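## Task

On the supply shelving, count shelves from the bottom (bottom = 1) and go to shelf 2. Find the cardboard box there with a scrub sponge resting on it, and place that box in the cart's top tray. At the finish the sponge must still be on shelf 2 and must not overhang the shelf's front edge. Every other item on that shelf must also still be on it. The robot must not fall over or finish tilted, or the task fails.

## Robot and tools

ROBOT. A simulated Dexmate Vega. It has a wheeled base with two steering, driven front wheels and a free rear caster. Its torso folds in a Z through three joints: torso_hip_rad, torso_knee_rad and torso_waist_rad. It has two 7-joint arms, each with a two-finger gripper and a wrist camera, and a head with pan and two tilt joints. The cameras are head_camera (896x560), left_wrist_camera and right_wrist_camera (672x420 each). The robot starts in the torso posture stand (hip 0.469, knee 1.617, waist 1.048). Other presets are stand_high 0.78/1.57/0.44, lean_20 0.52/1.05/0.18, lean_45 0.52/1.05/-0.26 and low_lean_45 0/0/-0.79. The chest's forward lean equals knee - hip - waist.

FRAMES. All positions are in metres in the base frame. Its origin is on the floor at the base's turning centre, with x forward, y left and z up. The odometry frame is the base frame as it was at scene start. The hand point lies between the fingers, 0.033 m back from the closed tips. The hand's z axis runs along the fingers and its y axis is the closing direction. Its back, where the camera sits, faces -x.

move. One call is one action. It can contain base, joints or both, optionally with speeds or min_time_s. Alternatively it contains target alone. An empty move only reports state and images. cameras picks which images come back: omitted or ["all"] gives all of them, and [] gives none.
- base: a single key, and each value is an offset from where the base is now. translate_m drives straight, + forward, from -2 to 2 m. strafe_m drives sideways, + left, from -2 to 2 m; heading can drift by about 0.02 rad. rotate_rad turns in place, + counter-clockwise seen from above, from -3.2 to 3.2 rad. Before moving in a new direction the front wheels re-steer, which takes up to 1.1 s.
- joints: a map from joint name to an absolute target in radians. Ranges: hip 0..1.57; knee 0..3.141; waist -1.57..1.57 (+ tips the chest back). Left arm: shoulder_pitch ±3.041 (+ swings down); shoulder_yaw -0.423..1.523; upper_arm_roll ±3.041; elbow -3.041..0.214 (0 is straight, negative bends); forearm_roll ±3.041; wrist_pitch ±1.366 (+ tips down); wrist_yaw -1.348..1.087 (+ turns left). The right arm mirrors the left: shoulder_pitch negative swings it down, shoulder_yaw runs -1.523..0.423, wrist_pitch negative tips down, and wrist_yaw runs -1.087..1.348. Grippers run 0 (shut) to 0.785 and give each finger's angle. head_pan_rad ±2.792 (+ left); head_tilt_rad ±1.483; head_camera_tilt_rad -1.483..1.378 (+ down). Fold posture, in the order of the arm keys above: left 1, 0.5, -0.6, -2.5, 0, -0.9, 0; right -1, -0.5, 0.6, -2.5, 0, 0.9, 0. Fold the arms before going to low_lean_45.
- target: an absolute pose for one hand. side is "left" or "right". x, y, z are base-frame metres within -3..3. pitch_deg runs -30..95 (90 = fingers pointing down, 0 = level). heading_deg gives 0 = forward and + = counter-clockwise. roll_deg is optional and defaults to 0. Heading and roll each lie in -360..360. line_only true refuses anything except a straight-line path. The robot must be at rest first. The path is checked against the robot's own body only, never against the scene. If the check fails, nothing moves.
- speeds: lowers the top speed for this action only. translate_m and strafe_m accept 0.04..0.3 m/s; rotate_rad accepts 0.1..0.6 rad/s.
- min_time_s: 0.1..8 s. It sets the shortest duration for the arm and head motions.

OTHER TOOLS. wait(seconds 0..10) holds the current commands and reports state. zoom_image(camera, region [x0,y0,x1,y1] in pixels, at most 504x504) enlarges part of the latest image. read_manual returns licence texts. finished_scene(scene) ends the scene permanently, so the goal must hold without the robot.

RESULTS. The "move" line shows done or the worst status. base_status, joint_status, left_hand_status and right_hand_status can read:
- done: for the base, the wheels turned the full amount, even if they slipped.
- off_target: the motion rested away from its target and may keep pushing.
- contact_stop: an arm motor strained for about 0.6 s.
- time_out.
- contact_stop_at_<key>: a sibling joint stopped.
- not_followed: a self-collision check held the command.
- refused, reached (within 10 mm and 2°) or short (resend the target if it says part of).
A contact_stop or time_out halts the whole torso or arm group and drops its targets. "joint command not followed" or "pose unreachable" means a check withheld motion, and a cause line usually explains why. base_odometry counts wheel turns only. If turned_by_imu shows more than 0.03 rad after a straight drive or strafe, the base probably hit something. base_tilt is in degrees. on_its_own lists motion nobody commanded. Torque readings include the arm's own weight. A refused call cancels the rest of that reply's calls.

GRIPPER AND LOAD. The open fingers form a V. At angle a the gap is about 0.24a - 0.002 m at the hand point. The angle a gripper reaches does not show whether it is holding something. Squeezing harder than needed can fling objects. Keep loads below about 4 kg.

AVOID. Nothing prevents tipping, and a fallen robot cannot get up. The base does not stop at furniture. Keep the arms from pressing on or striking each other, fingers included, since that can end the scene. Hanging arms collide with the base in the lean postures. Arms unfolding near furniture can shove the robot. Tilting the head outside head_tilt ≤ 0 and head_camera_tilt -1.1..0.9 while panning can hit the chest. Holding loads or straining at full reach overheats motors: MOTOR HOT appears at 65 °C and a 30-60 s OVER-TEMPERATURE stop comes at 80 °C. Contact torque at a joint's limit causes a 10 s TORQUE FAULT; wrist limits are 21.7 N m. Do not drop or slam items, and do not release anything while it is still moving. The simulation keeps running while you think. Scene 1 is practice and can be skipped.

Each tool is called after "Emit:" by a JSON object that holds its "method" and its "body", one argument or row to a line.

## Session

Emit:
{"method": "move", "body": {
  "joints": {"head_camera_tilt_rad": 0.2},
  "cameras": ["head_camera"]
}}

Emit:
{"method": "move", "body": {
  "joints": {"head_pan_rad": -1.5},
  "cameras": ["head_camera"]
}}

Emit:
{"method": "move", "body": {
  "joints": {"head_pan_rad": -2.7},
  "cameras": ["head_camera"]
}}

Emit:
{"method": "move", "body": {
  "joints": {"head_pan_rad": 1.5},
  "cameras": ["head_camera"]
}}

Scene clock: 0.77 s.
Joint torques (N m): left_arm=[6.37 0.74 1.05 -4.69 -0.04 -2.77 0.13] | right_arm=[-5.07 -0.7 0.32 -4.15 -0.13 2.36 -0.15]
move: done
base_odometry: x=+0.000 y=+0.000 heading=+0.000
turned_by_wheels: +0.000
turned_by_imu: +0.000
base_tilt: forward=+0.2 right=+0.4
base_status: not commanded
joint_positions: torso_hip_rad=+0.469 torso_knee_rad=+1.617 torso_waist_rad=+1.048 left_shoulder_pitch_rad=+2.207 left_shoulder_yaw_rad=-0.004 left_upper_arm_roll_rad=-0.018 left_elbow_rad=-1.107 left_forearm_roll_rad=-0.008 left_wrist_pitch_rad=-0.518 left_wrist_yaw_rad=+0.011 left_gripper_rad=+0.005 right_shoulder_pitch_rad=-2.186 right_shoulder_yaw_rad=-0.016 right_upper_arm_roll_rad=-0.019 right_elbow_rad=-1.087 right_forearm_roll_rad=-0.017 right_wrist_pitch_rad=+0.491 right_wrist_yaw_rad=+0.011 right_gripper_rad=+0.005 head_pan_rad=+0.000 head_tilt_rad=+0.000 head_camera_tilt_rad=+0.199
joint_status: all done
chest: x=-0.0111 y=+0.0000 z=+1.4155 quat_wxyz=(+0.999, +0.000, +0.050, +0.000) (m; base frame)
left_hand: x=+0.2019 y=+0.2451 z=+0.6135 quat_wxyz=(+0.430, -0.012, +0.902, +0.013) pitch_deg=+39.0 heading_deg=+2.4 roll_deg=+0.9 back=up (m; base frame)
right_hand: x=+0.2001 y=-0.2164 z=+0.6013 quat_wxyz=(+0.418, -0.022, +0.908, +0.011) pitch_deg=+40.6 heading_deg=+2.8 roll_deg=+0.1 back=up (m; base frame)
pictures: head_camera
camera_calibration:
head_camera: T_world_to_cam=[[0.0100911, -0.999789, 0.0178746, 0.00280612], [-0.290755, -0.0200369, -0.956588, 1.44209], [0.956744, 0.00445586, -0.290896, 0.467615], [0, 0, 0, 1]] pos_world=[-0.0281215, 0.0296169, 1.51546]

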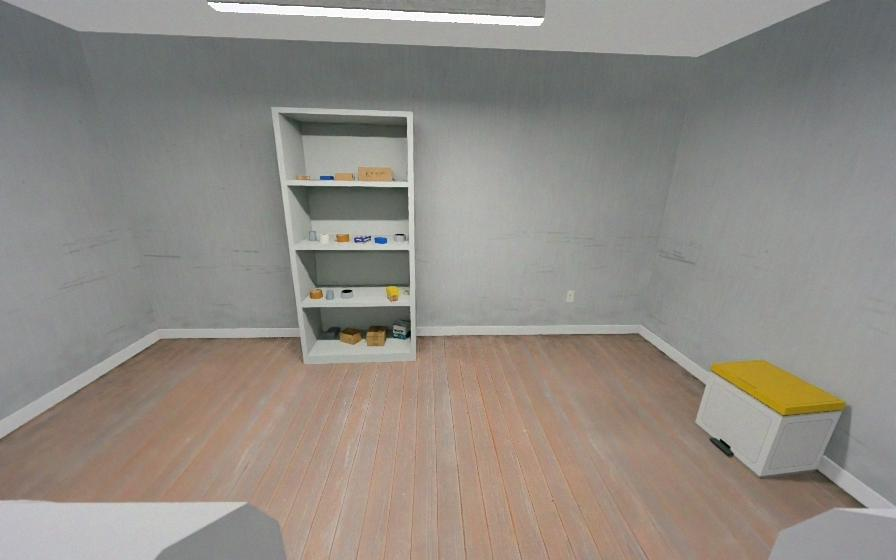

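Scene clock: 2.43 s.
Joint torques (N m): left_arm=[7.97 -0.53 0.96 -4.4 -0.03 -2.82 0.08] | right_arm=[-4.33 0.18 1.23 -4.1 0.02 2.95 0.05]
move: done
base_odometry: x=+0.000 y=+0.000 heading=+0.000
turned_by_wheels: +0.000
turned_by_imu: +0.000
base_tilt: forward=+0.2 right=+0.4
base_status: not commanded
joint_positions: torso_hip_rad=+0.469 torso_knee_rad=+1.617 torso_waist_rad=+1.048 left_shoulder_pitch_rad=+2.207 left_shoulder_yaw_rad=-0.004 left_upper_arm_roll_rad=-0.018 left_elbow_rad=-1.107 left_forearm_roll_rad=-0.008 left_wrist_pitch_rad=-0.518 left_wrist_yaw_rad=+0.011 left_gripper_rad=+0.005 right_shoulder_pitch_rad=-2.186 right_shoulder_yaw_rad=-0.016 right_upper_arm_roll_rad=-0.019 right_elbow_rad=-1.087 right_forearm_roll_rad=-0.017 right_wrist_pitch_rad=+0.491 right_wrist_yaw_rad=+0.011 right_gripper_rad=+0.005 head_pan_rad=-1.499 head_tilt_rad=+0.000 head_camera_tilt_rad=+0.199
joint_status: all done
chest: x=-0.0111 y=+0.0000 z=+1.4155 quat_wxyz=(+0.999, +0.000, +0.050, +0.000) (m; base frame)
left_hand: x=+0.2019 y=+0.2451 z=+0.6135 quat_wxyz=(+0.430, -0.012, +0.902, +0.013) pitch_deg=+39.0 heading_deg=+2.4 roll_deg=+0.9 back=up (m; base frame)
right_hand: x=+0.2001 y=-0.2164 z=+0.6013 quat_wxyz=(+0.418, -0.022, +0.908, +0.011) pitch_deg=+40.6 heading_deg=+2.8 roll_deg=+0.1 back=up (m; base frame)
pictures: head_camera
camera_calibration:
head_camera: T_world_to_cam=[[-0.98979, -0.0795842, 0.118247, -0.224201], [-0.131614, 0.191858, -0.972558, 1.47828], [0.0547137, -0.978191, -0.200373, 0.262913], [0, 0, 0, 1]] pos_world=[-0.0417342, -0.0442828, 1.5169]

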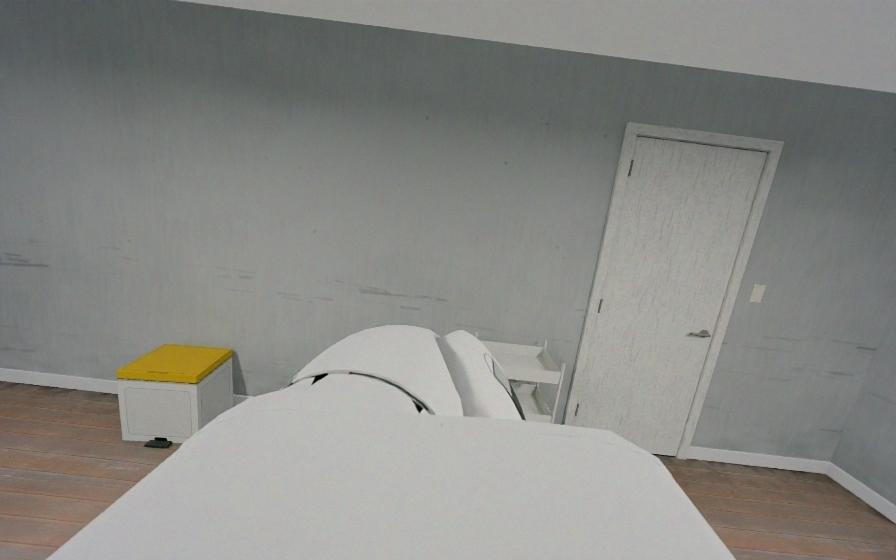

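Scene clock: 3.90 s.
Joint torques (N m): left_arm=[7.74 1.3 1.16 -3.94 -0.08 -3.44 0.12] | right_arm=[-4.81 1.3 0.5 -5.36 -0.12 2.25 -0.24]
move: done
base_odometry: x=+0.000 y=+0.000 heading=+0.000
turned_by_wheels: +0.000
turned_by_imu: +0.000
base_tilt: forward=+0.2 right=+0.3
base_status: not commanded
joint_positions: torso_hip_rad=+0.469 torso_knee_rad=+1.617 torso_waist_rad=+1.048 left_shoulder_pitch_rad=+2.207 left_shoulder_yaw_rad=-0.004 left_upper_arm_roll_rad=-0.018 left_elbow_rad=-1.107 left_forearm_roll_rad=-0.008 left_wrist_pitch_rad=-0.518 left_wrist_yaw_rad=+0.011 left_gripper_rad=+0.005 right_shoulder_pitch_rad=-2.186 right_shoulder_yaw_rad=-0.016 right_upper_arm_roll_rad=-0.019 right_elbow_rad=-1.087 right_forearm_roll_rad=-0.017 right_wrist_pitch_rad=+0.491 right_wrist_yaw_rad=+0.011 right_gripper_rad=+0.005 head_pan_rad=-2.699 head_tilt_rad=+0.000 head_camera_tilt_rad=+0.199
joint_status: all done
chest: x=-0.0111 y=+0.0000 z=+1.4155 quat_wxyz=(+0.999, +0.000, +0.050, +0.000) (m; base frame)
left_hand: x=+0.2019 y=+0.2451 z=+0.6135 quat_wxyz=(+0.430, -0.012, +0.902, +0.013) pitch_deg=+39.0 heading_deg=+2.4 roll_deg=+0.9 back=up (m; base frame)
right_hand: x=+0.2001 y=-0.2164 z=+0.6013 quat_wxyz=(+0.418, -0.022, +0.908, +0.011) pitch_deg=+40.6 heading_deg=+2.8 roll_deg=+0.1 back=up (m; base frame)
pictures: head_camera
camera_calibration:
head_camera: T_world_to_cam=[[-0.431275, 0.900079, 0.0621324, -0.0973049], [0.0677109, 0.100962, -0.992583, 1.5235], [-0.899676, -0.423869, -0.104487, 0.0460497], [0, 0, 0, 1]] pos_world=[-0.103693, -0.0467143, 1.52306]

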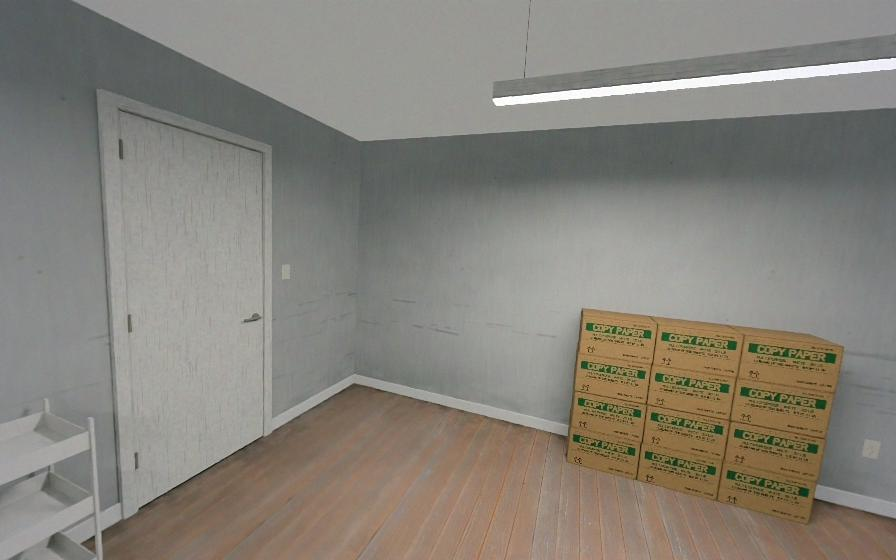

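Scene clock: 7.37 s.
Joint torques (N m): left_arm=[7.43 0.69 1.09 -4.83 -0.05 -3.29 0.24] | right_arm=[-4.35 -0.56 0.4 -4.52 -0.11 2.82 0.03]
move: done
base_odometry: x=+0.000 y=+0.000 heading=+0.000
turned_by_wheels: +0.000
turned_by_imu: +0.001
base_tilt: forward=+0.2 right=+0.4
base_status: not commanded
joint_positions: torso_hip_rad=+0.469 torso_knee_rad=+1.617 torso_waist_rad=+1.048 left_shoulder_pitch_rad=+2.207 left_shoulder_yaw_rad=-0.004 left_upper_arm_roll_rad=-0.018 left_elbow_rad=-1.107 left_forearm_roll_rad=-0.008 left_wrist_pitch_rad=-0.518 left_wrist_yaw_rad=+0.011 left_gripper_rad=+0.005 right_shoulder_pitch_rad=-2.186 right_shoulder_yaw_rad=-0.016 right_upper_arm_roll_rad=-0.019 right_elbow_rad=-1.087 right_forearm_roll_rad=-0.017 right_wrist_pitch_rad=+0.491 right_wrist_yaw_rad=+0.011 right_gripper_rad=+0.005 head_pan_rad=+1.499 head_tilt_rad=+0.000 head_camera_tilt_rad=+0.199
joint_status: all done
chest: x=-0.0111 y=+0.0000 z=+1.4155 quat_wxyz=(+0.999, +0.000, +0.050, +0.000) (m; base frame)
left_hand: x=+0.2019 y=+0.2451 z=+0.6135 quat_wxyz=(+0.430, -0.012, +0.902, +0.013) pitch_deg=+39.0 heading_deg=+2.4 roll_deg=+0.9 back=up (m; base frame)
right_hand: x=+0.2001 y=-0.2164 z=+0.6013 quat_wxyz=(+0.418, -0.022, +0.908, +0.011) pitch_deg=+40.6 heading_deg=+2.8 roll_deg=+0.1 back=up (m; base frame)
pictures: head_camera
camera_calibration:
head_camera: T_world_to_cam=[[0.994707, -0.0631916, -0.0810278, 0.226539], [-0.091917, -0.19469, -0.976548, 1.48723], [0.0459344, 0.978827, -0.199468, 0.260846], [0, 0, 0, 1]] pos_world=[-0.100619, 0.0485423, 1.52274]

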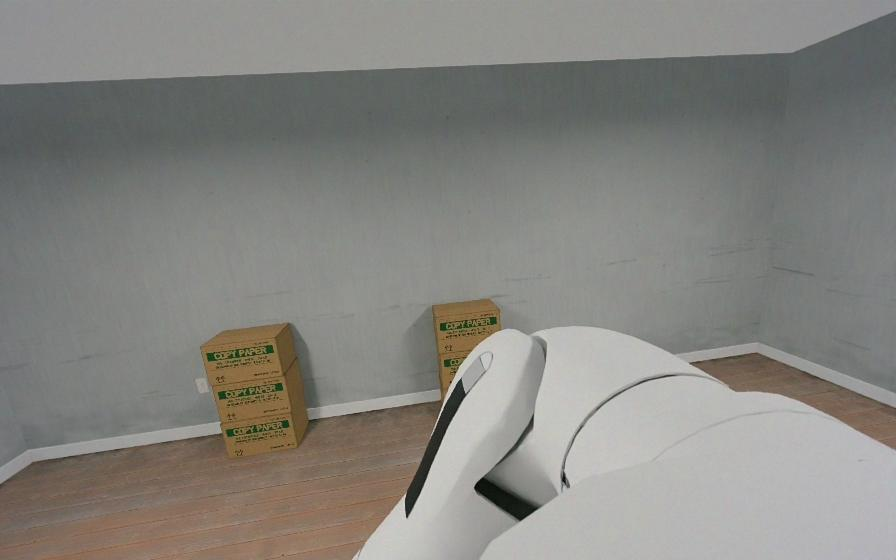

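Emit:
{"method": "move", "body": {
  "joints": {"head_pan_rad": 0},
  "base": {"rotate_rad": 0.12},
  "cameras": ["head_camera"]
}}

Emit:
{"method": "zoom_image", "body": {
  "camera": "head_camera",
  "region": [300, 210, 500, 380]
}}

Scene clock: 10.13 s.
Joint torques (N m): left_arm=[7.77 0.04 1.12 -3.71 -0.1 -3.37 0.16] | right_arm=[-5.53 0.25 -0.04 -5.93 -0.07 2.39 -0.2]
move: done
base_odometry: x=+0.000 y=+0.000 heading=+0.120
turned_by_wheels: +0.120
turned_by_imu: +0.116
base_tilt: forward=+0.1 right=+0.3
base_status: done
joint_positions: torso_hip_rad=+0.469 torso_knee_rad=+1.617 torso_waist_rad=+1.048 left_shoulder_pitch_rad=+2.207 left_shoulder_yaw_rad=-0.004 left_upper_arm_roll_rad=-0.018 left_elbow_rad=-1.107 left_forearm_roll_rad=-0.008 left_wrist_pitch_rad=-0.518 left_wrist_yaw_rad=+0.011 left_gripper_rad=+0.005 right_shoulder_pitch_rad=-2.186 right_shoulder_yaw_rad=-0.016 right_upper_arm_roll_rad=-0.019 right_elbow_rad=-1.087 right_forearm_roll_rad=-0.017 right_wrist_pitch_rad=+0.491 right_wrist_yaw_rad=+0.011 right_gripper_rad=+0.005 head_pan_rad=+0.001 head_tilt_rad=+0.000 head_camera_tilt_rad=+0.199
joint_status: all done
chest: x=-0.0111 y=+0.0000 z=+1.4155 quat_wxyz=(+0.999, +0.000, +0.050, +0.000) (m; base frame)
left_hand: x=+0.2019 y=+0.2451 z=+0.6135 quat_wxyz=(+0.430, -0.012, +0.902, +0.013) pitch_deg=+39.0 heading_deg=+2.4 roll_deg=+0.9 back=up (m; base frame)
right_hand: x=+0.2001 y=-0.2164 z=+0.6013 quat_wxyz=(+0.418, -0.022, +0.908, +0.011) pitch_deg=+40.6 heading_deg=+2.8 roll_deg=+0.1 back=up (m; base frame)
pictures: head_camera
camera_calibration:
head_camera: T_world_to_cam=[[0.0106949, -0.999785, 0.0177869, 0.00305778], [-0.290835, -0.020129, -0.956561, 1.44205], [0.956713, 0.00505724, -0.290988, 0.467737], [0, 0, 0, 1]] pos_world=[-0.0281238, 0.0297187, 1.51546]

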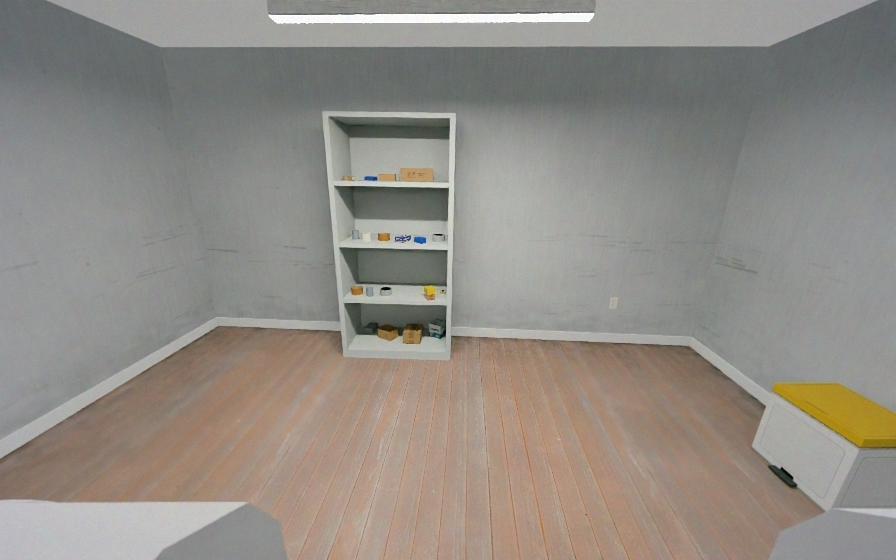

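Scaled by 2.520 from the camera's 896x560 image, which has a finer 960x600 frame.

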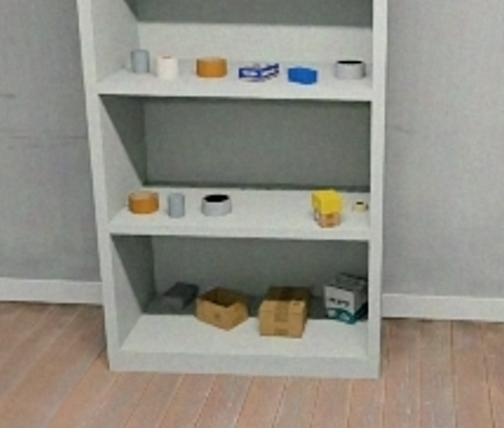

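Emit:
{"method": "move", "body": {
  "base": {"strafe_m": 0.38},
  "joints": {"left_shoulder_pitch_rad": 1, "left_shoulder_yaw_rad": 0.5, "left_upper_arm_roll_rad": -0.6, "left_elbow_rad": -2.5, "left_forearm_roll_rad": 0, "left_wrist_pitch_rad": -0.9, "left_wrist_yaw_rad": 0, "right_shoulder_pitch_rad": -1.46, "right_shoulder_yaw_rad": 0, "right_upper_arm_roll_rad": 0, "right_elbow_rad": -2.4, "right_forearm_roll_rad": 0, "right_wrist_pitch_rad": -1.1, "right_wrist_yaw_rad": 0},
  "cameras": []
}}

Emit:
{"method": "move", "body": {
  "base": {"translate_m": 1.5},
  "joints": {"torso_hip_rad": 0, "torso_knee_rad": 0.1, "torso_waist_rad": -0.6, "head_camera_tilt_rad": -0.1, "right_gripper_rad": 0.6},
  "cameras": ["head_camera", "right_wrist_camera"]
}}

Scene clock: 18.87 s.
Joint torques (N m): left_arm=[-12.62 11.97 -1.82 1.43 -0.25 2.58 0.1] | right_arm=[17.89 1.09 2.52 -11.91 0.05 2.65 -0.52]
move: done
base_odometry: x=-0.045 y=+0.377 heading=+0.122
turned_by_wheels: +0.002
turned_by_imu: +0.005
base_tilt: forward=+0.1 right=+0.3
base_status: done
joint_positions: torso_hip_rad=+0.469 torso_knee_rad=+1.617 torso_waist_rad=+1.048 left_shoulder_pitch_rad=+1.002 left_shoulder_yaw_rad=+0.499 left_upper_arm_roll_rad=-0.599 left_elbow_rad=-2.498 left_forearm_roll_rad=+0.000 left_wrist_pitch_rad=-0.900 left_wrist_yaw_rad=+0.000 left_gripper_rad=+0.005 right_shoulder_pitch_rad=-1.463 right_shoulder_yaw_rad=+0.000 right_upper_arm_roll_rad=+0.000 right_elbow_rad=-2.395 right_forearm_roll_rad=+0.000 right_wrist_pitch_rad=-1.095 right_wrist_yaw_rad=+0.000 right_gripper_rad=+0.005 head_pan_rad=+0.001 head_tilt_rad=+0.000 head_camera_tilt_rad=+0.199
joint_status: all done
chest: x=-0.0111 y=+0.0000 z=+1.4155 quat_wxyz=(+0.999, +0.000, +0.050, +0.000) (m; base frame)
left_hand: x=-0.0227 y=+0.1540 z=+1.7173 quat_wxyz=(+0.840, +0.204, -0.397, +0.309) pitch_deg=-37.0 heading_deg=-132.5 roll_deg=-7.0 back=down (m; base frame)
right_hand: x=+0.6619 y=-0.2292 z=+1.1640 quat_wxyz=(+0.608, +0.000, +0.794, +0.000) pitch_deg=+15.1 heading_deg=+0.0 roll_deg=+0.0 back=up (m; base frame)
pictures: none
No camera images: "cameras" was empty.

Scene clock: 26.27 s.
Joint torques (N m): left_arm=[-7.61 11.97 -4.3 -1.99 -1.64 2.05 0.69] | right_arm=[9.46 1.58 2.02 -14.2 -0.04 3.31 -0.23]
move: done
base_odometry: x=+1.445 y=+0.555 heading=+0.121
turned_by_wheels: -0.001
turned_by_imu: -0.006
base_tilt: forward=+0.1 right=+0.3
base_status: done
joint_positions: torso_hip_rad=+0.001 torso_knee_rad=+0.100 torso_waist_rad=-0.600 left_shoulder_pitch_rad=+1.000 left_shoulder_yaw_rad=+0.500 left_upper_arm_roll_rad=-0.600 left_elbow_rad=-2.500 left_forearm_roll_rad=+0.000 left_wrist_pitch_rad=-0.900 left_wrist_yaw_rad=+0.000 left_gripper_rad=+0.005 right_shoulder_pitch_rad=-1.460 right_shoulder_yaw_rad=+0.000 right_upper_arm_roll_rad=+0.000 right_elbow_rad=-2.399 right_forearm_roll_rad=+0.000 right_wrist_pitch_rad=-1.100 right_wrist_yaw_rad=+0.000 right_gripper_rad=+0.600 head_pan_rad=+0.000 head_tilt_rad=+0.000 head_camera_tilt_rad=-0.099
joint_status: all done
chest: x=+0.0067 y=+0.0000 z=+0.9017 quat_wxyz=(+0.940, +0.000, +0.342, +0.000) (m; base frame)
left_hand: x=+0.1661 y=+0.1532 z=+1.1575 quat_wxyz=(+0.919, +0.287, -0.133, +0.236) pitch_deg=-53.1 heading_deg=-100.5 roll_deg=-50.8 back=down (m; base frame)
right_hand: x=+0.4221 y=-0.2293 z=+0.3168 quat_wxyz=(+0.348, +0.000, +0.938, +0.000) pitch_deg=+49.3 heading_deg=+0.0 roll_deg=+0.0 back=up (m; base frame)
pictures: head_camera, right_wrist_camera
camera_calibration:
head_camera: T_world_to_cam=[[0.015202, -0.99979, 0.013776, 0.0150664], [-0.560888, -0.0199325, -0.827652, 0.864037], [0.827752, 0.00485514, -0.561073, 0.528758], [0, 0, 0, 1]] pos_world=[0.0467186, 0.0297185, 1.01159]
right_wrist_camera: T_world_to_cam=[[-0.0199651, -0.998652, 0.0479079, -0.243655], [-0.848859, -0.00838569, -0.528554, 0.575316], [0.528243, -0.0512196, -0.847547, 0.188799], [0, 0, 0, 1]] pos_world=[0.383766, -0.228832, 0.475774]

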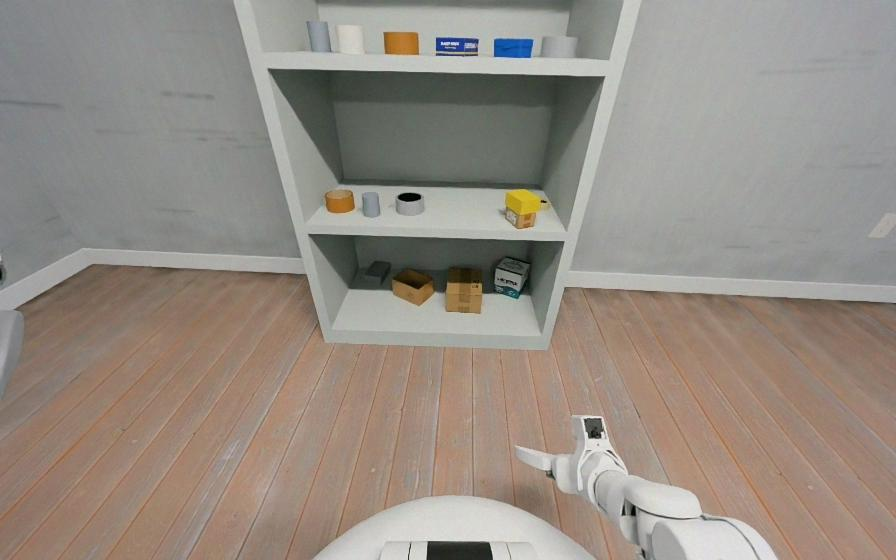

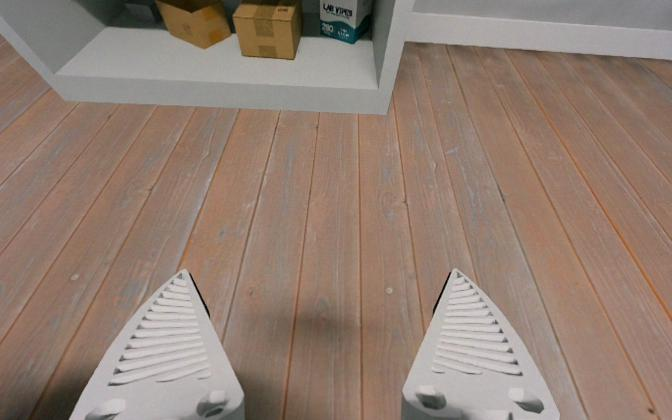

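Emit:
{"method": "zoom_image", "body": {
  "camera": "head_camera",
  "region": [440, 150, 620, 270]
}}

Scaled by 2.800 from the camera's 896x560 image, which has a finer 960x600 frame.

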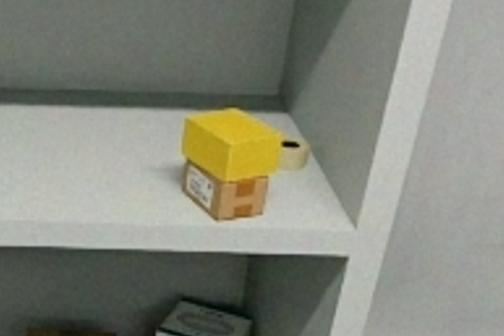

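Emit:
{"method": "move", "body": {
  "joints": {"right_shoulder_pitch_rad": -0.52, "right_elbow_rad": -2.03, "right_wrist_pitch_rad": -1.16},
  "cameras": ["right_wrist_camera"]
}}

Emit:
{"method": "move", "body": {
  "target": {"side": "right", "x": 0.78, "y": -0.27, "z": 0.68, "pitch_deg": 24, "heading_deg": 22, "line_only": true},
  "cameras": ["head_camera","right_wrist_camera"]
}}

Scene clock: 33.10 s.
Joint torques (N m): left_arm=[-8.16 11.67 -4.46 -1.83 -1.63 2.09 0.76] | right_arm=[24.46 1.39 3.21 -8.16 0.1 2.61 -0.16]
move: done
base_odometry: x=+1.445 y=+0.555 heading=+0.121
turned_by_wheels: +0.000
turned_by_imu: +0.002
base_tilt: forward=+0.2 right=+0.3
base_status: not commanded
joint_positions: torso_hip_rad=+0.001 torso_knee_rad=+0.100 torso_waist_rad=-0.600 left_shoulder_pitch_rad=+1.000 left_shoulder_yaw_rad=+0.500 left_upper_arm_roll_rad=-0.600 left_elbow_rad=-2.500 left_forearm_roll_rad=+0.000 left_wrist_pitch_rad=-0.900 left_wrist_yaw_rad=+0.000 left_gripper_rad=+0.005 right_shoulder_pitch_rad=-0.526 right_shoulder_yaw_rad=+0.000 right_upper_arm_roll_rad=+0.000 right_elbow_rad=-2.032 right_forearm_roll_rad=+0.000 right_wrist_pitch_rad=-1.160 right_wrist_yaw_rad=+0.000 right_gripper_rad=+0.600 head_pan_rad=+0.000 head_tilt_rad=+0.000 head_camera_tilt_rad=-0.099
joint_status: all done
chest: x=+0.0068 y=+0.0000 z=+0.9017 quat_wxyz=(+0.940, +0.000, +0.343, +0.000) (m; base frame)
left_hand: x=+0.1661 y=+0.1532 z=+1.1575 quat_wxyz=(+0.919, +0.287, -0.133, +0.236) pitch_deg=-53.1 heading_deg=-100.5 roll_deg=-50.8 back=down (m; base frame)
right_hand: x=+0.7743 y=-0.2293 z=+0.6496 quat_wxyz=(+0.572, +0.000, +0.820, +0.000) pitch_deg=+20.2 heading_deg=+0.0 roll_deg=+0.0 back=up (m; base frame)
pictures: right_wrist_camera
camera_calibration:
right_wrist_camera: T_world_to_cam=[[-0.0407804, -0.998646, 0.0322959, -0.226327], [-0.4848, -0.00848666, -0.874584, 0.993011], [0.873674, -0.051323, -0.483797, -0.21897], [0, 0, 0, 1]] pos_world=[0.66349, -0.228832, 0.769844]

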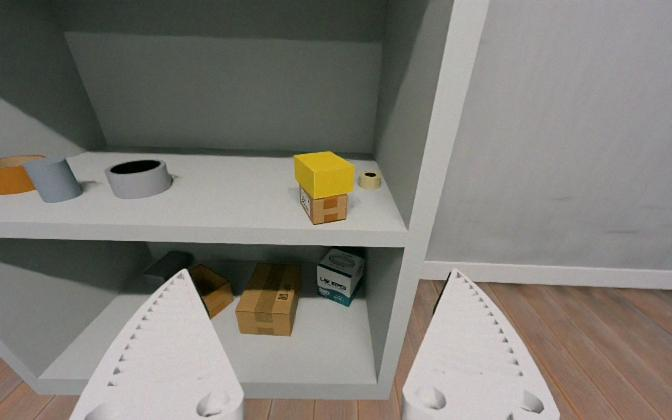

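Scene clock: 36.83 s.
Joint torques (N m): left_arm=[-8 11.61 -4.51 -2.85 -1.71 2.01 0.81] | right_arm=[24.71 -7.34 2.12 -4.96 0.23 2.71 0.14]
move: done
base_odometry: x=+1.445 y=+0.555 heading=+0.121
turned_by_wheels: +0.000
turned_by_imu: +0.001
base_tilt: forward=+0.1 right=+0.4
base_status: not commanded
joint_positions: torso_hip_rad=+0.001 torso_knee_rad=+0.100 torso_waist_rad=-0.600 left_shoulder_pitch_rad=+1.000 left_shoulder_yaw_rad=+0.500 left_upper_arm_roll_rad=-0.600 left_elbow_rad=-2.500 left_forearm_roll_rad=+0.000 left_wrist_pitch_rad=-0.900 left_wrist_yaw_rad=+0.000 left_gripper_rad=+0.005 right_shoulder_pitch_rad=-0.347 right_shoulder_yaw_rad=-0.485 right_upper_arm_roll_rad=+0.067 right_elbow_rad=-1.770 right_forearm_roll_rad=+0.212 right_wrist_pitch_rad=-1.111 right_wrist_yaw_rad=+0.584 right_gripper_rad=+0.600 head_pan_rad=+0.000 head_tilt_rad=+0.000 head_camera_tilt_rad=-0.099
joint_status: not commanded
chest: x=+0.0068 y=+0.0000 z=+0.9017 quat_wxyz=(+0.940, +0.000, +0.343, +0.000) (m; base frame)
left_hand: x=+0.1661 y=+0.1532 z=+1.1575 quat_wxyz=(+0.919, +0.287, -0.133, +0.236) pitch_deg=-53.1 heading_deg=-100.5 roll_deg=-50.8 back=down (m; base frame)
right_hand: x=+0.7801 y=-0.2694 z=+0.6790 quat_wxyz=(+0.535, -0.159, +0.824, +0.103) pitch_deg=+24.0 heading_deg=+21.8 roll_deg=+0.0 back=up (m; base frame)
right_hand_status: reached (straight line, planned for 2.2 s): 1 mm and 0.2 deg off.
pictures: head_camera, right_wrist_camera
camera_calibration:
head_camera: T_world_to_cam=[[0.0152031, -0.99979, 0.0137737, 0.0150687], [-0.560956, -0.0199317, -0.827606, 0.863993], [0.827706, 0.00485572, -0.561141, 0.528829], [0, 0, 0, 1]] pos_world=[0.0467183, 0.0297185, 1.01159]
right_wrist_camera: T_world_to_cam=[[0.334922, -0.941599, 0.0349145, -0.546581], [-0.499923, -0.208985, -0.840477, 0.95588], [0.798689, 0.26404, -0.540721, -0.0296825], [0, 0, 0, 1]] pos_world=[0.684636, -0.307058, 0.806429]

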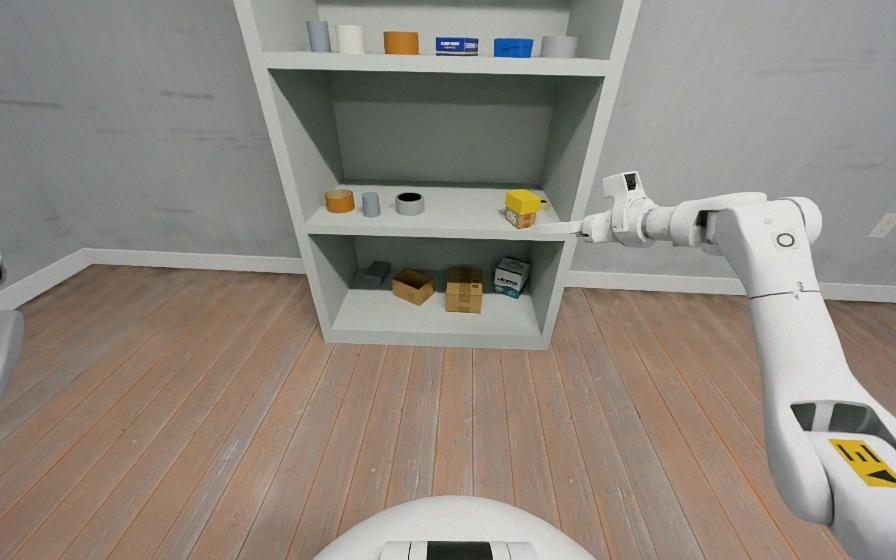

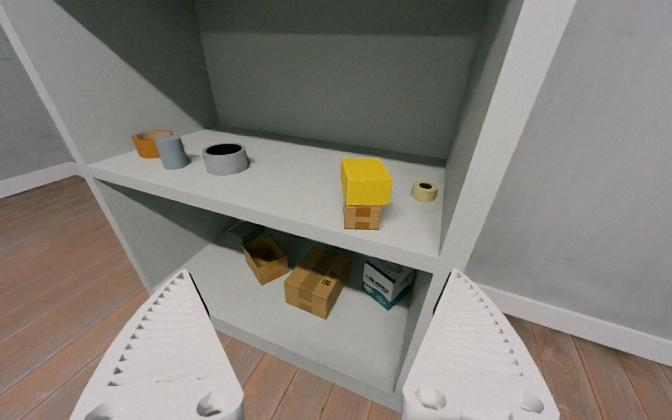

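Emit:
{"method": "move", "body": {
  "target": {"side": "right", "x": 0.74, "y": -0.235, "z": 0.69, "pitch_deg": 24, "heading_deg": 22, "line_only": true},
  "cameras": []
}}

Emit:
{"method": "move", "body": {
  "base": {"translate_m": 0.25},
  "speeds": {"translate_m": 0.2},
  "cameras": ["head_camera","right_wrist_camera"]
}}

Emit:
{"method": "zoom_image", "body": {
  "camera": "head_camera",
  "region": [440, 150, 640, 290]
}}

Scene clock: 40.17 s.
Joint torques (N m): left_arm=[-9.33 11.05 -4.11 -1.72 -1.57 1.32 0.79] | right_arm=[11.3 -3.04 7.49 -11.04 0.38 2.13 -0.38]
move: done
base_odometry: x=+1.445 y=+0.555 heading=+0.121
turned_by_wheels: +0.000
turned_by_imu: +0.001
base_tilt: forward=+0.2 right=+0.3
base_status: not commanded
joint_positions: torso_hip_rad=+0.001 torso_knee_rad=+0.100 torso_waist_rad=-0.600 left_shoulder_pitch_rad=+1.000 left_shoulder_yaw_rad=+0.500 left_upper_arm_roll_rad=-0.600 left_elbow_rad=-2.500 left_forearm_roll_rad=+0.000 left_wrist_pitch_rad=-0.900 left_wrist_yaw_rad=+0.000 left_gripper_rad=+0.005 right_shoulder_pitch_rad=-0.423 right_shoulder_yaw_rad=-0.435 right_upper_arm_roll_rad=+0.099 right_elbow_rad=-2.001 right_forearm_roll_rad=+0.225 right_wrist_pitch_rad=-1.269 right_wrist_yaw_rad=+0.527 right_gripper_rad=+0.600 head_pan_rad=+0.000 head_tilt_rad=+0.000 head_camera_tilt_rad=-0.099
joint_status: not commanded
chest: x=+0.0068 y=+0.0000 z=+0.9017 quat_wxyz=(+0.940, +0.000, +0.343, +0.000) (m; base frame)
left_hand: x=+0.1661 y=+0.1532 z=+1.1575 quat_wxyz=(+0.919, +0.287, -0.133, +0.236) pitch_deg=-53.1 heading_deg=-100.5 roll_deg=-50.8 back=down (m; base frame)
right_hand: x=+0.7410 y=-0.2357 z=+0.6894 quat_wxyz=(+0.534, -0.160, +0.823, +0.104) pitch_deg=+24.0 heading_deg=+22.0 roll_deg=+0.0 back=up (m; base frame)
right_hand_status: reached (straight line, planned for 1.1 s): 1 mm and 0.0 deg off.
pictures: none
No camera images: "cameras" was empty.

Scene clock: 42.53 s.
Joint torques (N m): left_arm=[-7.74 11.89 -4.42 -2.38 -1.68 1.7 0.84] | right_arm=[11.07 -4.11 7.03 -11.07 0.36 3.25 -0.47]
move: done
base_odometry: x=+1.693 y=+0.585 heading=+0.120
turned_by_wheels: -0.001
turned_by_imu: -0.001
base_tilt: forward=+0.1 right=+0.3
base_status: done
joint_positions: torso_hip_rad=+0.001 torso_knee_rad=+0.100 torso_waist_rad=-0.600 left_shoulder_pitch_rad=+1.000 left_shoulder_yaw_rad=+0.500 left_upper_arm_roll_rad=-0.600 left_elbow_rad=-2.500 left_forearm_roll_rad=+0.000 left_wrist_pitch_rad=-0.900 left_wrist_yaw_rad=+0.000 left_gripper_rad=+0.005 right_shoulder_pitch_rad=-0.425 right_shoulder_yaw_rad=-0.434 right_upper_arm_roll_rad=+0.099 right_elbow_rad=-2.007 right_forearm_roll_rad=+0.225 right_wrist_pitch_rad=-1.272 right_wrist_yaw_rad=+0.526 right_gripper_rad=+0.600 head_pan_rad=+0.000 head_tilt_rad=+0.000 head_camera_tilt_rad=-0.099
joint_status: not commanded
chest: x=+0.0068 y=+0.0000 z=+0.9016 quat_wxyz=(+0.940, +0.000, +0.343, +0.000) (m; base frame)
left_hand: x=+0.1661 y=+0.1532 z=+1.1575 quat_wxyz=(+0.919, +0.287, -0.133, +0.236) pitch_deg=-53.1 heading_deg=-100.5 roll_deg=-50.8 back=down (m; base frame)
right_hand: x=+0.7400 y=-0.2349 z=+0.6896 quat_wxyz=(+0.534, -0.160, +0.823, +0.104) pitch_deg=+24.0 heading_deg=+22.0 roll_deg=+0.0 back=up (m; base frame)
pictures: head_camera, right_wrist_camera
camera_calibration:
head_camera: T_world_to_cam=[[0.0152029, -0.99979, 0.0137729, 0.0150696], [-0.561003, -0.0199311, -0.827574, 0.863963], [0.827674, 0.00485486, -0.561188, 0.528879], [0, 0, 0, 1]] pos_world=[0.0467181, 0.0297185, 1.01159]
right_wrist_camera: T_world_to_cam=[[0.338169, -0.940449, 0.0345925, -0.502907], [-0.499841, -0.210636, -0.840114, 0.951191], [0.797371, 0.26681, -0.541306, 0.000968315], [0, 0, 0, 1]] pos_world=[0.64474, -0.272861, 0.81703]

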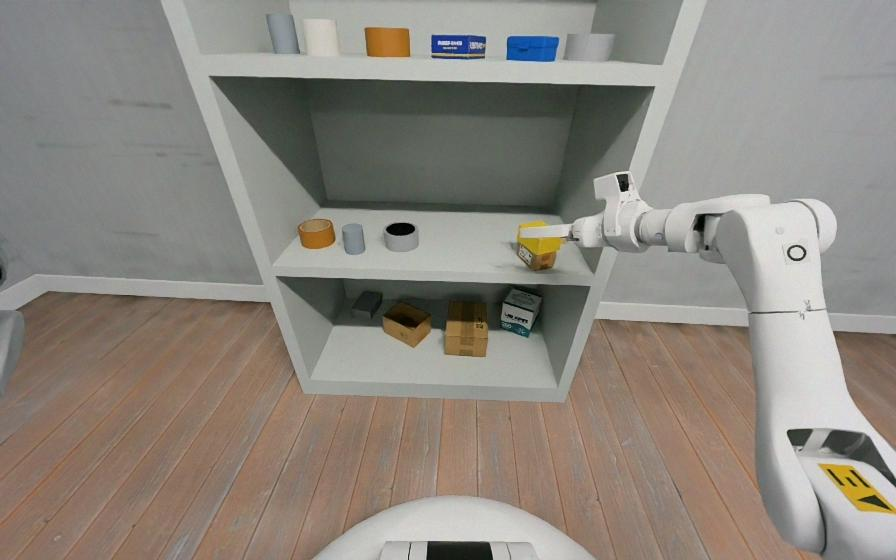

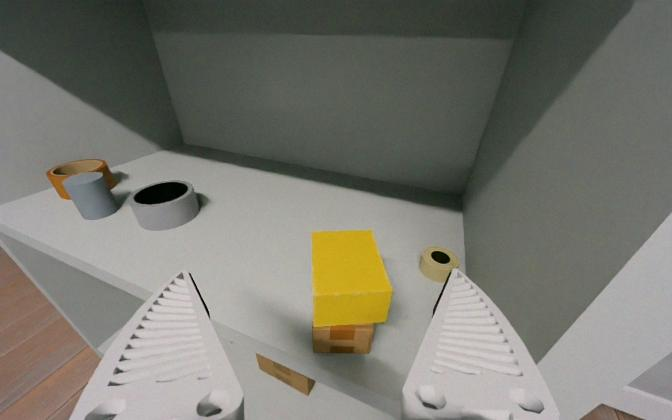

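Scaled by 2.520 from the camera's 896x560 image, which has a finer 960x600 frame.

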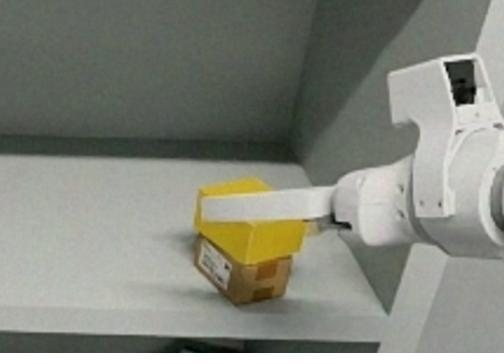

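Emit:
{"method": "move", "body": {
  "joints": {"right_gripper_rad": 0.64},
  "cameras": []
}}

Emit:
{"method": "move", "body": {
  "target": {"side": "right", "x": 0.848, "y": -0.221, "z": 0.66, "pitch_deg": 24, "heading_deg": 25, "line_only": true},
  "cameras": ["head_camera","right_wrist_camera"]
}}

Emit:
{"method": "zoom_image", "body": {
  "camera": "head_camera",
  "region": [440, 150, 640, 290]
}}

Scene clock: 44.17 s.
Joint torques (N m): left_arm=[-7.93 10.53 -4.41 -2.6 -1.59 2.38 0.76] | right_arm=[11.36 -3.43 6.61 -10.32 0.22 2.69 -0.19]
move: done
base_odometry: x=+1.693 y=+0.585 heading=+0.120
turned_by_wheels: +0.000
turned_by_imu: +0.000
base_tilt: forward=+0.1 right=+0.3
base_status: not commanded
joint_positions: torso_hip_rad=+0.001 torso_knee_rad=+0.100 torso_waist_rad=-0.600 left_shoulder_pitch_rad=+1.000 left_shoulder_yaw_rad=+0.500 left_upper_arm_roll_rad=-0.600 left_elbow_rad=-2.500 left_forearm_roll_rad=+0.000 left_wrist_pitch_rad=-0.900 left_wrist_yaw_rad=+0.000 left_gripper_rad=+0.005 right_shoulder_pitch_rad=-0.425 right_shoulder_yaw_rad=-0.434 right_upper_arm_roll_rad=+0.099 right_elbow_rad=-2.007 right_forearm_roll_rad=+0.225 right_wrist_pitch_rad=-1.273 right_wrist_yaw_rad=+0.526 right_gripper_rad=+0.640 head_pan_rad=+0.000 head_tilt_rad=+0.000 head_camera_tilt_rad=-0.099
joint_status: all done
chest: x=+0.0068 y=+0.0000 z=+0.9016 quat_wxyz=(+0.940, +0.000, +0.343, +0.000) (m; base frame)
left_hand: x=+0.1661 y=+0.1532 z=+1.1575 quat_wxyz=(+0.919, +0.287, -0.133, +0.236) pitch_deg=-53.1 heading_deg=-100.5 roll_deg=-50.8 back=down (m; base frame)
right_hand: x=+0.7400 y=-0.2349 z=+0.6896 quat_wxyz=(+0.534, -0.160, +0.823, +0.104) pitch_deg=+24.0 heading_deg=+22.0 roll_deg=+0.0 back=up (m; base frame)
pictures: none
No camera images: "cameras" was empty.

Scene clock: 47.93 s.
Joint torques (N m): left_arm=[-7.65 10.7 -4.36 -3.15 -1.62 1.69 0.86] | right_arm=[27.02 -2.54 1.52 -8 0.37 3.18 0.16]
move: done
base_odometry: x=+1.693 y=+0.585 heading=+0.120
turned_by_wheels: +0.000
turned_by_imu: +0.001
base_tilt: forward=+0.2 right=+0.3
base_status: not commanded
joint_positions: torso_hip_rad=+0.001 torso_knee_rad=+0.100 torso_waist_rad=-0.600 left_shoulder_pitch_rad=+1.000 left_shoulder_yaw_rad=+0.500 left_upper_arm_roll_rad=-0.600 left_elbow_rad=-2.500 left_forearm_roll_rad=+0.000 left_wrist_pitch_rad=-0.900 left_wrist_yaw_rad=+0.000 left_gripper_rad=+0.005 right_shoulder_pitch_rad=-0.155 right_shoulder_yaw_rad=-0.409 right_upper_arm_roll_rad=-0.101 right_elbow_rad=-1.409 right_forearm_roll_rad=+0.175 right_wrist_pitch_rad=-0.900 right_wrist_yaw_rad=+0.579 right_gripper_rad=+0.640 head_pan_rad=+0.000 head_tilt_rad=+0.000 head_camera_tilt_rad=-0.099
joint_status: not commanded
chest: x=+0.0068 y=+0.0000 z=+0.9016 quat_wxyz=(+0.940, +0.000, +0.343, +0.000) (m; base frame)
left_hand: x=+0.1661 y=+0.1532 z=+1.1575 quat_wxyz=(+0.919, +0.287, -0.133, +0.236) pitch_deg=-53.1 heading_deg=-100.5 roll_deg=-50.8 back=down (m; base frame)
right_hand: x=+0.8470 y=-0.2212 z=+0.6598 quat_wxyz=(+0.531, -0.181, +0.819, +0.118) pitch_deg=+24.0 heading_deg=+25.0 roll_deg=+0.0 back=up (m; base frame)
right_hand_status: reached (straight line, planned for 2.2 s): 1 mm and 0.1 deg off.
pictures: head_camera, right_wrist_camera
camera_calibration:
head_camera: T_world_to_cam=[[0.0152029, -0.99979, 0.0137729, 0.0150696], [-0.561003, -0.0199311, -0.827574, 0.863963], [0.827674, 0.00485486, -0.561188, 0.528879], [0, 0, 0, 1]] pos_world=[0.0467181, 0.0297185, 1.01159]
right_wrist_camera: T_world_to_cam=[[0.386194, -0.921779, 0.0343105, -0.561517], [-0.488314, -0.235861, -0.84019, 0.967288], [0.782562, 0.307722, -0.541206, -0.0826714], [0, 0, 0, 1]] pos_world=[0.753891, -0.26401, 0.78723]

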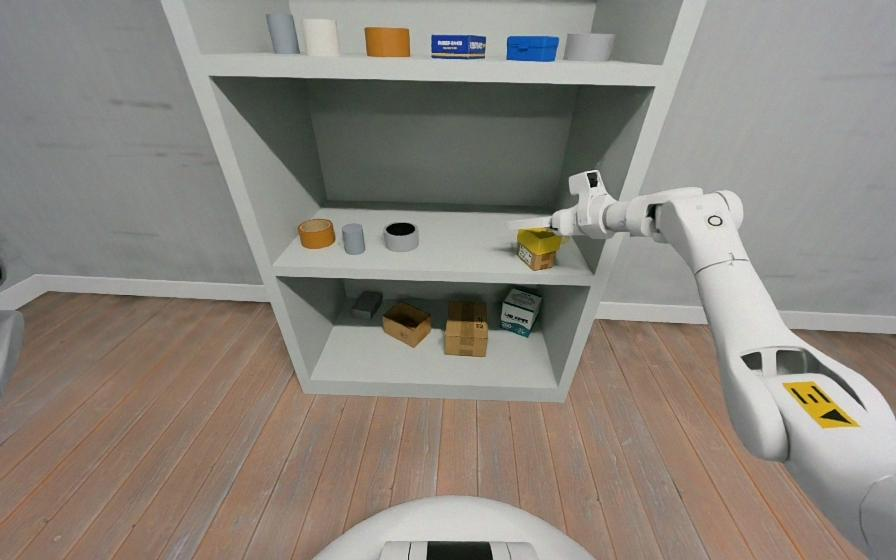

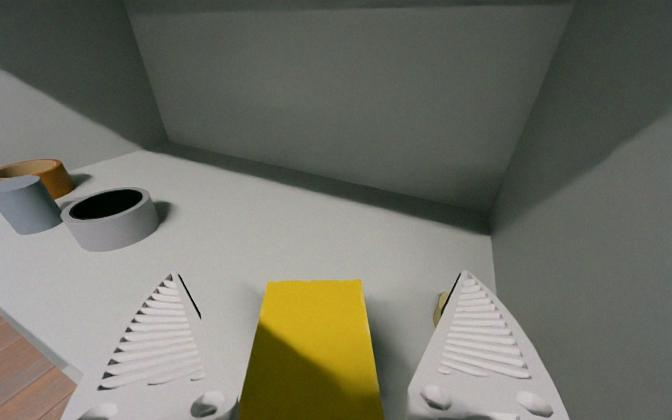

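Scaled by 2.520 from the camera's 896x560 image, which has a finer 960x600 frame.

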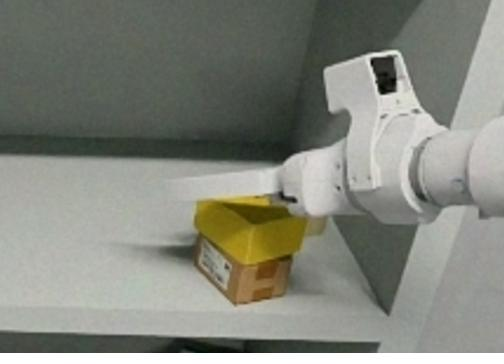

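Emit:
{"method": "move", "body": {
  "target": {"side": "right", "x": 0.833, "y": -0.222, "z": 0.62, "pitch_deg": 24, "heading_deg": 25, "line_only": true},
  "cameras": []
}}

Emit:
{"method": "move", "body": {
  "target": {"side": "right", "x": 0.833, "y": -0.222, "z": 0.594, "pitch_deg": 24, "heading_deg": 25, "line_only": true},
  "cameras": ["head_camera","right_wrist_camera"]
}}

Emit:
{"method": "zoom_image", "body": {
  "camera": "head_camera",
  "region": [440, 150, 640, 290]
}}

Scene clock: 50.43 s.
Joint torques (N m): left_arm=[-7.53 10.77 -4.44 -2.01 -1.64 1.41 0.9] | right_arm=[15.84 -2.4 6.95 -13.08 0.34 2.33 -0.47]
move: done
base_odometry: x=+1.693 y=+0.585 heading=+0.120
turned_by_wheels: +0.000
turned_by_imu: +0.001
base_tilt: forward=+0.1 right=+0.4
base_status: not commanded
joint_positions: torso_hip_rad=+0.001 torso_knee_rad=+0.100 torso_waist_rad=-0.600 left_shoulder_pitch_rad=+1.000 left_shoulder_yaw_rad=+0.500 left_upper_arm_roll_rad=-0.600 left_elbow_rad=-2.500 left_forearm_roll_rad=+0.000 left_wrist_pitch_rad=-0.900 left_wrist_yaw_rad=+0.000 left_gripper_rad=+0.005 right_shoulder_pitch_rad=-0.253 right_shoulder_yaw_rad=-0.407 right_upper_arm_roll_rad=-0.081 right_elbow_rad=-1.440 right_forearm_roll_rad=+0.178 right_wrist_pitch_rad=-0.840 right_wrist_yaw_rad=+0.565 right_gripper_rad=+0.640 head_pan_rad=+0.000 head_tilt_rad=+0.000 head_camera_tilt_rad=-0.099
joint_status: not commanded
chest: x=+0.0068 y=+0.0000 z=+0.9016 quat_wxyz=(+0.940, +0.000, +0.343, +0.000) (m; base frame)
left_hand: x=+0.1661 y=+0.1532 z=+1.1575 quat_wxyz=(+0.919, +0.287, -0.133, +0.236) pitch_deg=-53.1 heading_deg=-100.5 roll_deg=-50.8 back=down (m; base frame)
right_hand: x=+0.8337 y=-0.2219 z=+0.6215 quat_wxyz=(+0.531, -0.182, +0.819, +0.118) pitch_deg=+24.1 heading_deg=+25.0 roll_deg=+0.0 back=up (m; base frame)
right_hand_status: reached (straight line, planned for 0.7 s): 2 mm and 0.1 deg off.
pictures: none
No camera images: "cameras" was empty.

Scene clock: 52.07 s.
Joint torques (N m): left_arm=[-7.5 11.39 -4.81 -1.96 -1.69 1.66 0.79] | right_arm=[15.14 -2.07 1.95 -7.6 0.42 2.64 -0.43]
move: done
base_odometry: x=+1.693 y=+0.585 heading=+0.120
turned_by_wheels: +0.000
turned_by_imu: +0.000
base_tilt: forward=+0.2 right=+0.3
base_status: not commanded
joint_positions: torso_hip_rad=+0.001 torso_knee_rad=+0.100 torso_waist_rad=-0.600 left_shoulder_pitch_rad=+1.000 left_shoulder_yaw_rad=+0.500 left_upper_arm_roll_rad=-0.600 left_elbow_rad=-2.500 left_forearm_roll_rad=+0.000 left_wrist_pitch_rad=-0.900 left_wrist_yaw_rad=+0.000 left_gripper_rad=+0.005 right_shoulder_pitch_rad=-0.285 right_shoulder_yaw_rad=-0.398 right_upper_arm_roll_rad=-0.082 right_elbow_rad=-1.402 right_forearm_roll_rad=+0.173 right_wrist_pitch_rad=-0.771 right_wrist_yaw_rad=+0.559 right_gripper_rad=+0.640 head_pan_rad=+0.000 head_tilt_rad=+0.000 head_camera_tilt_rad=-0.099
joint_status: not commanded
chest: x=+0.0068 y=+0.0000 z=+0.9016 quat_wxyz=(+0.940, +0.000, +0.343, +0.000) (m; base frame)
left_hand: x=+0.1661 y=+0.1532 z=+1.1575 quat_wxyz=(+0.919, +0.287, -0.133, +0.236) pitch_deg=-53.1 heading_deg=-100.5 roll_deg=-50.8 back=down (m; base frame)
right_hand: x=+0.8331 y=-0.2221 z=+0.5960 quat_wxyz=(+0.532, -0.181, +0.819, +0.118) pitch_deg=+24.0 heading_deg=+25.0 roll_deg=+0.0 back=up (m; base frame)
right_hand_status: reached (straight line, planned for 0.6 s): 2 mm and 0.0 deg off.
pictures: head_camera, right_wrist_camera
camera_calibration:
head_camera: T_world_to_cam=[[0.0152029, -0.99979, 0.0137729, 0.0150696], [-0.561003, -0.0199311, -0.827574, 0.863963], [0.827674, 0.00485486, -0.561188, 0.528879], [0, 0, 0, 1]] pos_world=[0.0467181, 0.0297185, 1.01159]
right_wrist_camera: T_world_to_cam=[[0.386639, -0.92158, 0.0346608, -0.555373], [-0.487808, -0.236261, -0.840371, 0.906262], [0.782658, 0.308012, -0.540902, -0.106151], [0, 0, 0, 1]] pos_world=[0.739891, -0.26501, 0.723429]

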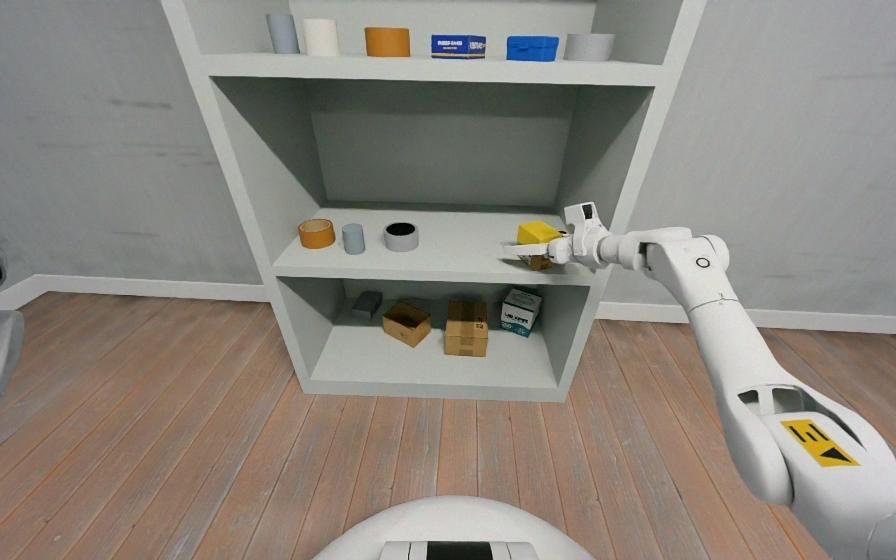

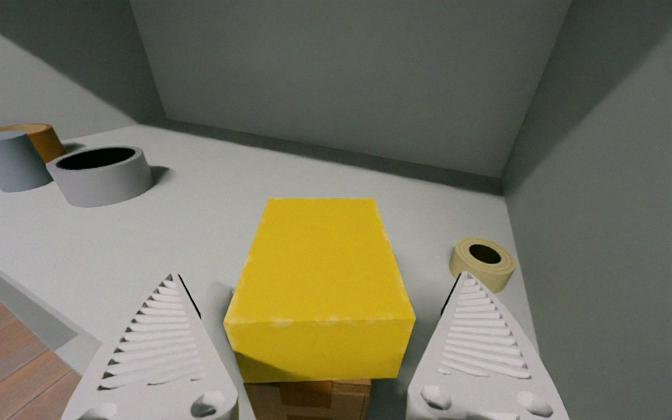

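Scaled by 2.520 from the camera's 896x560 image, which has a finer 960x600 frame.

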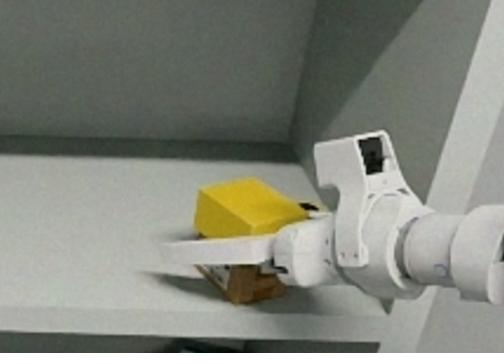

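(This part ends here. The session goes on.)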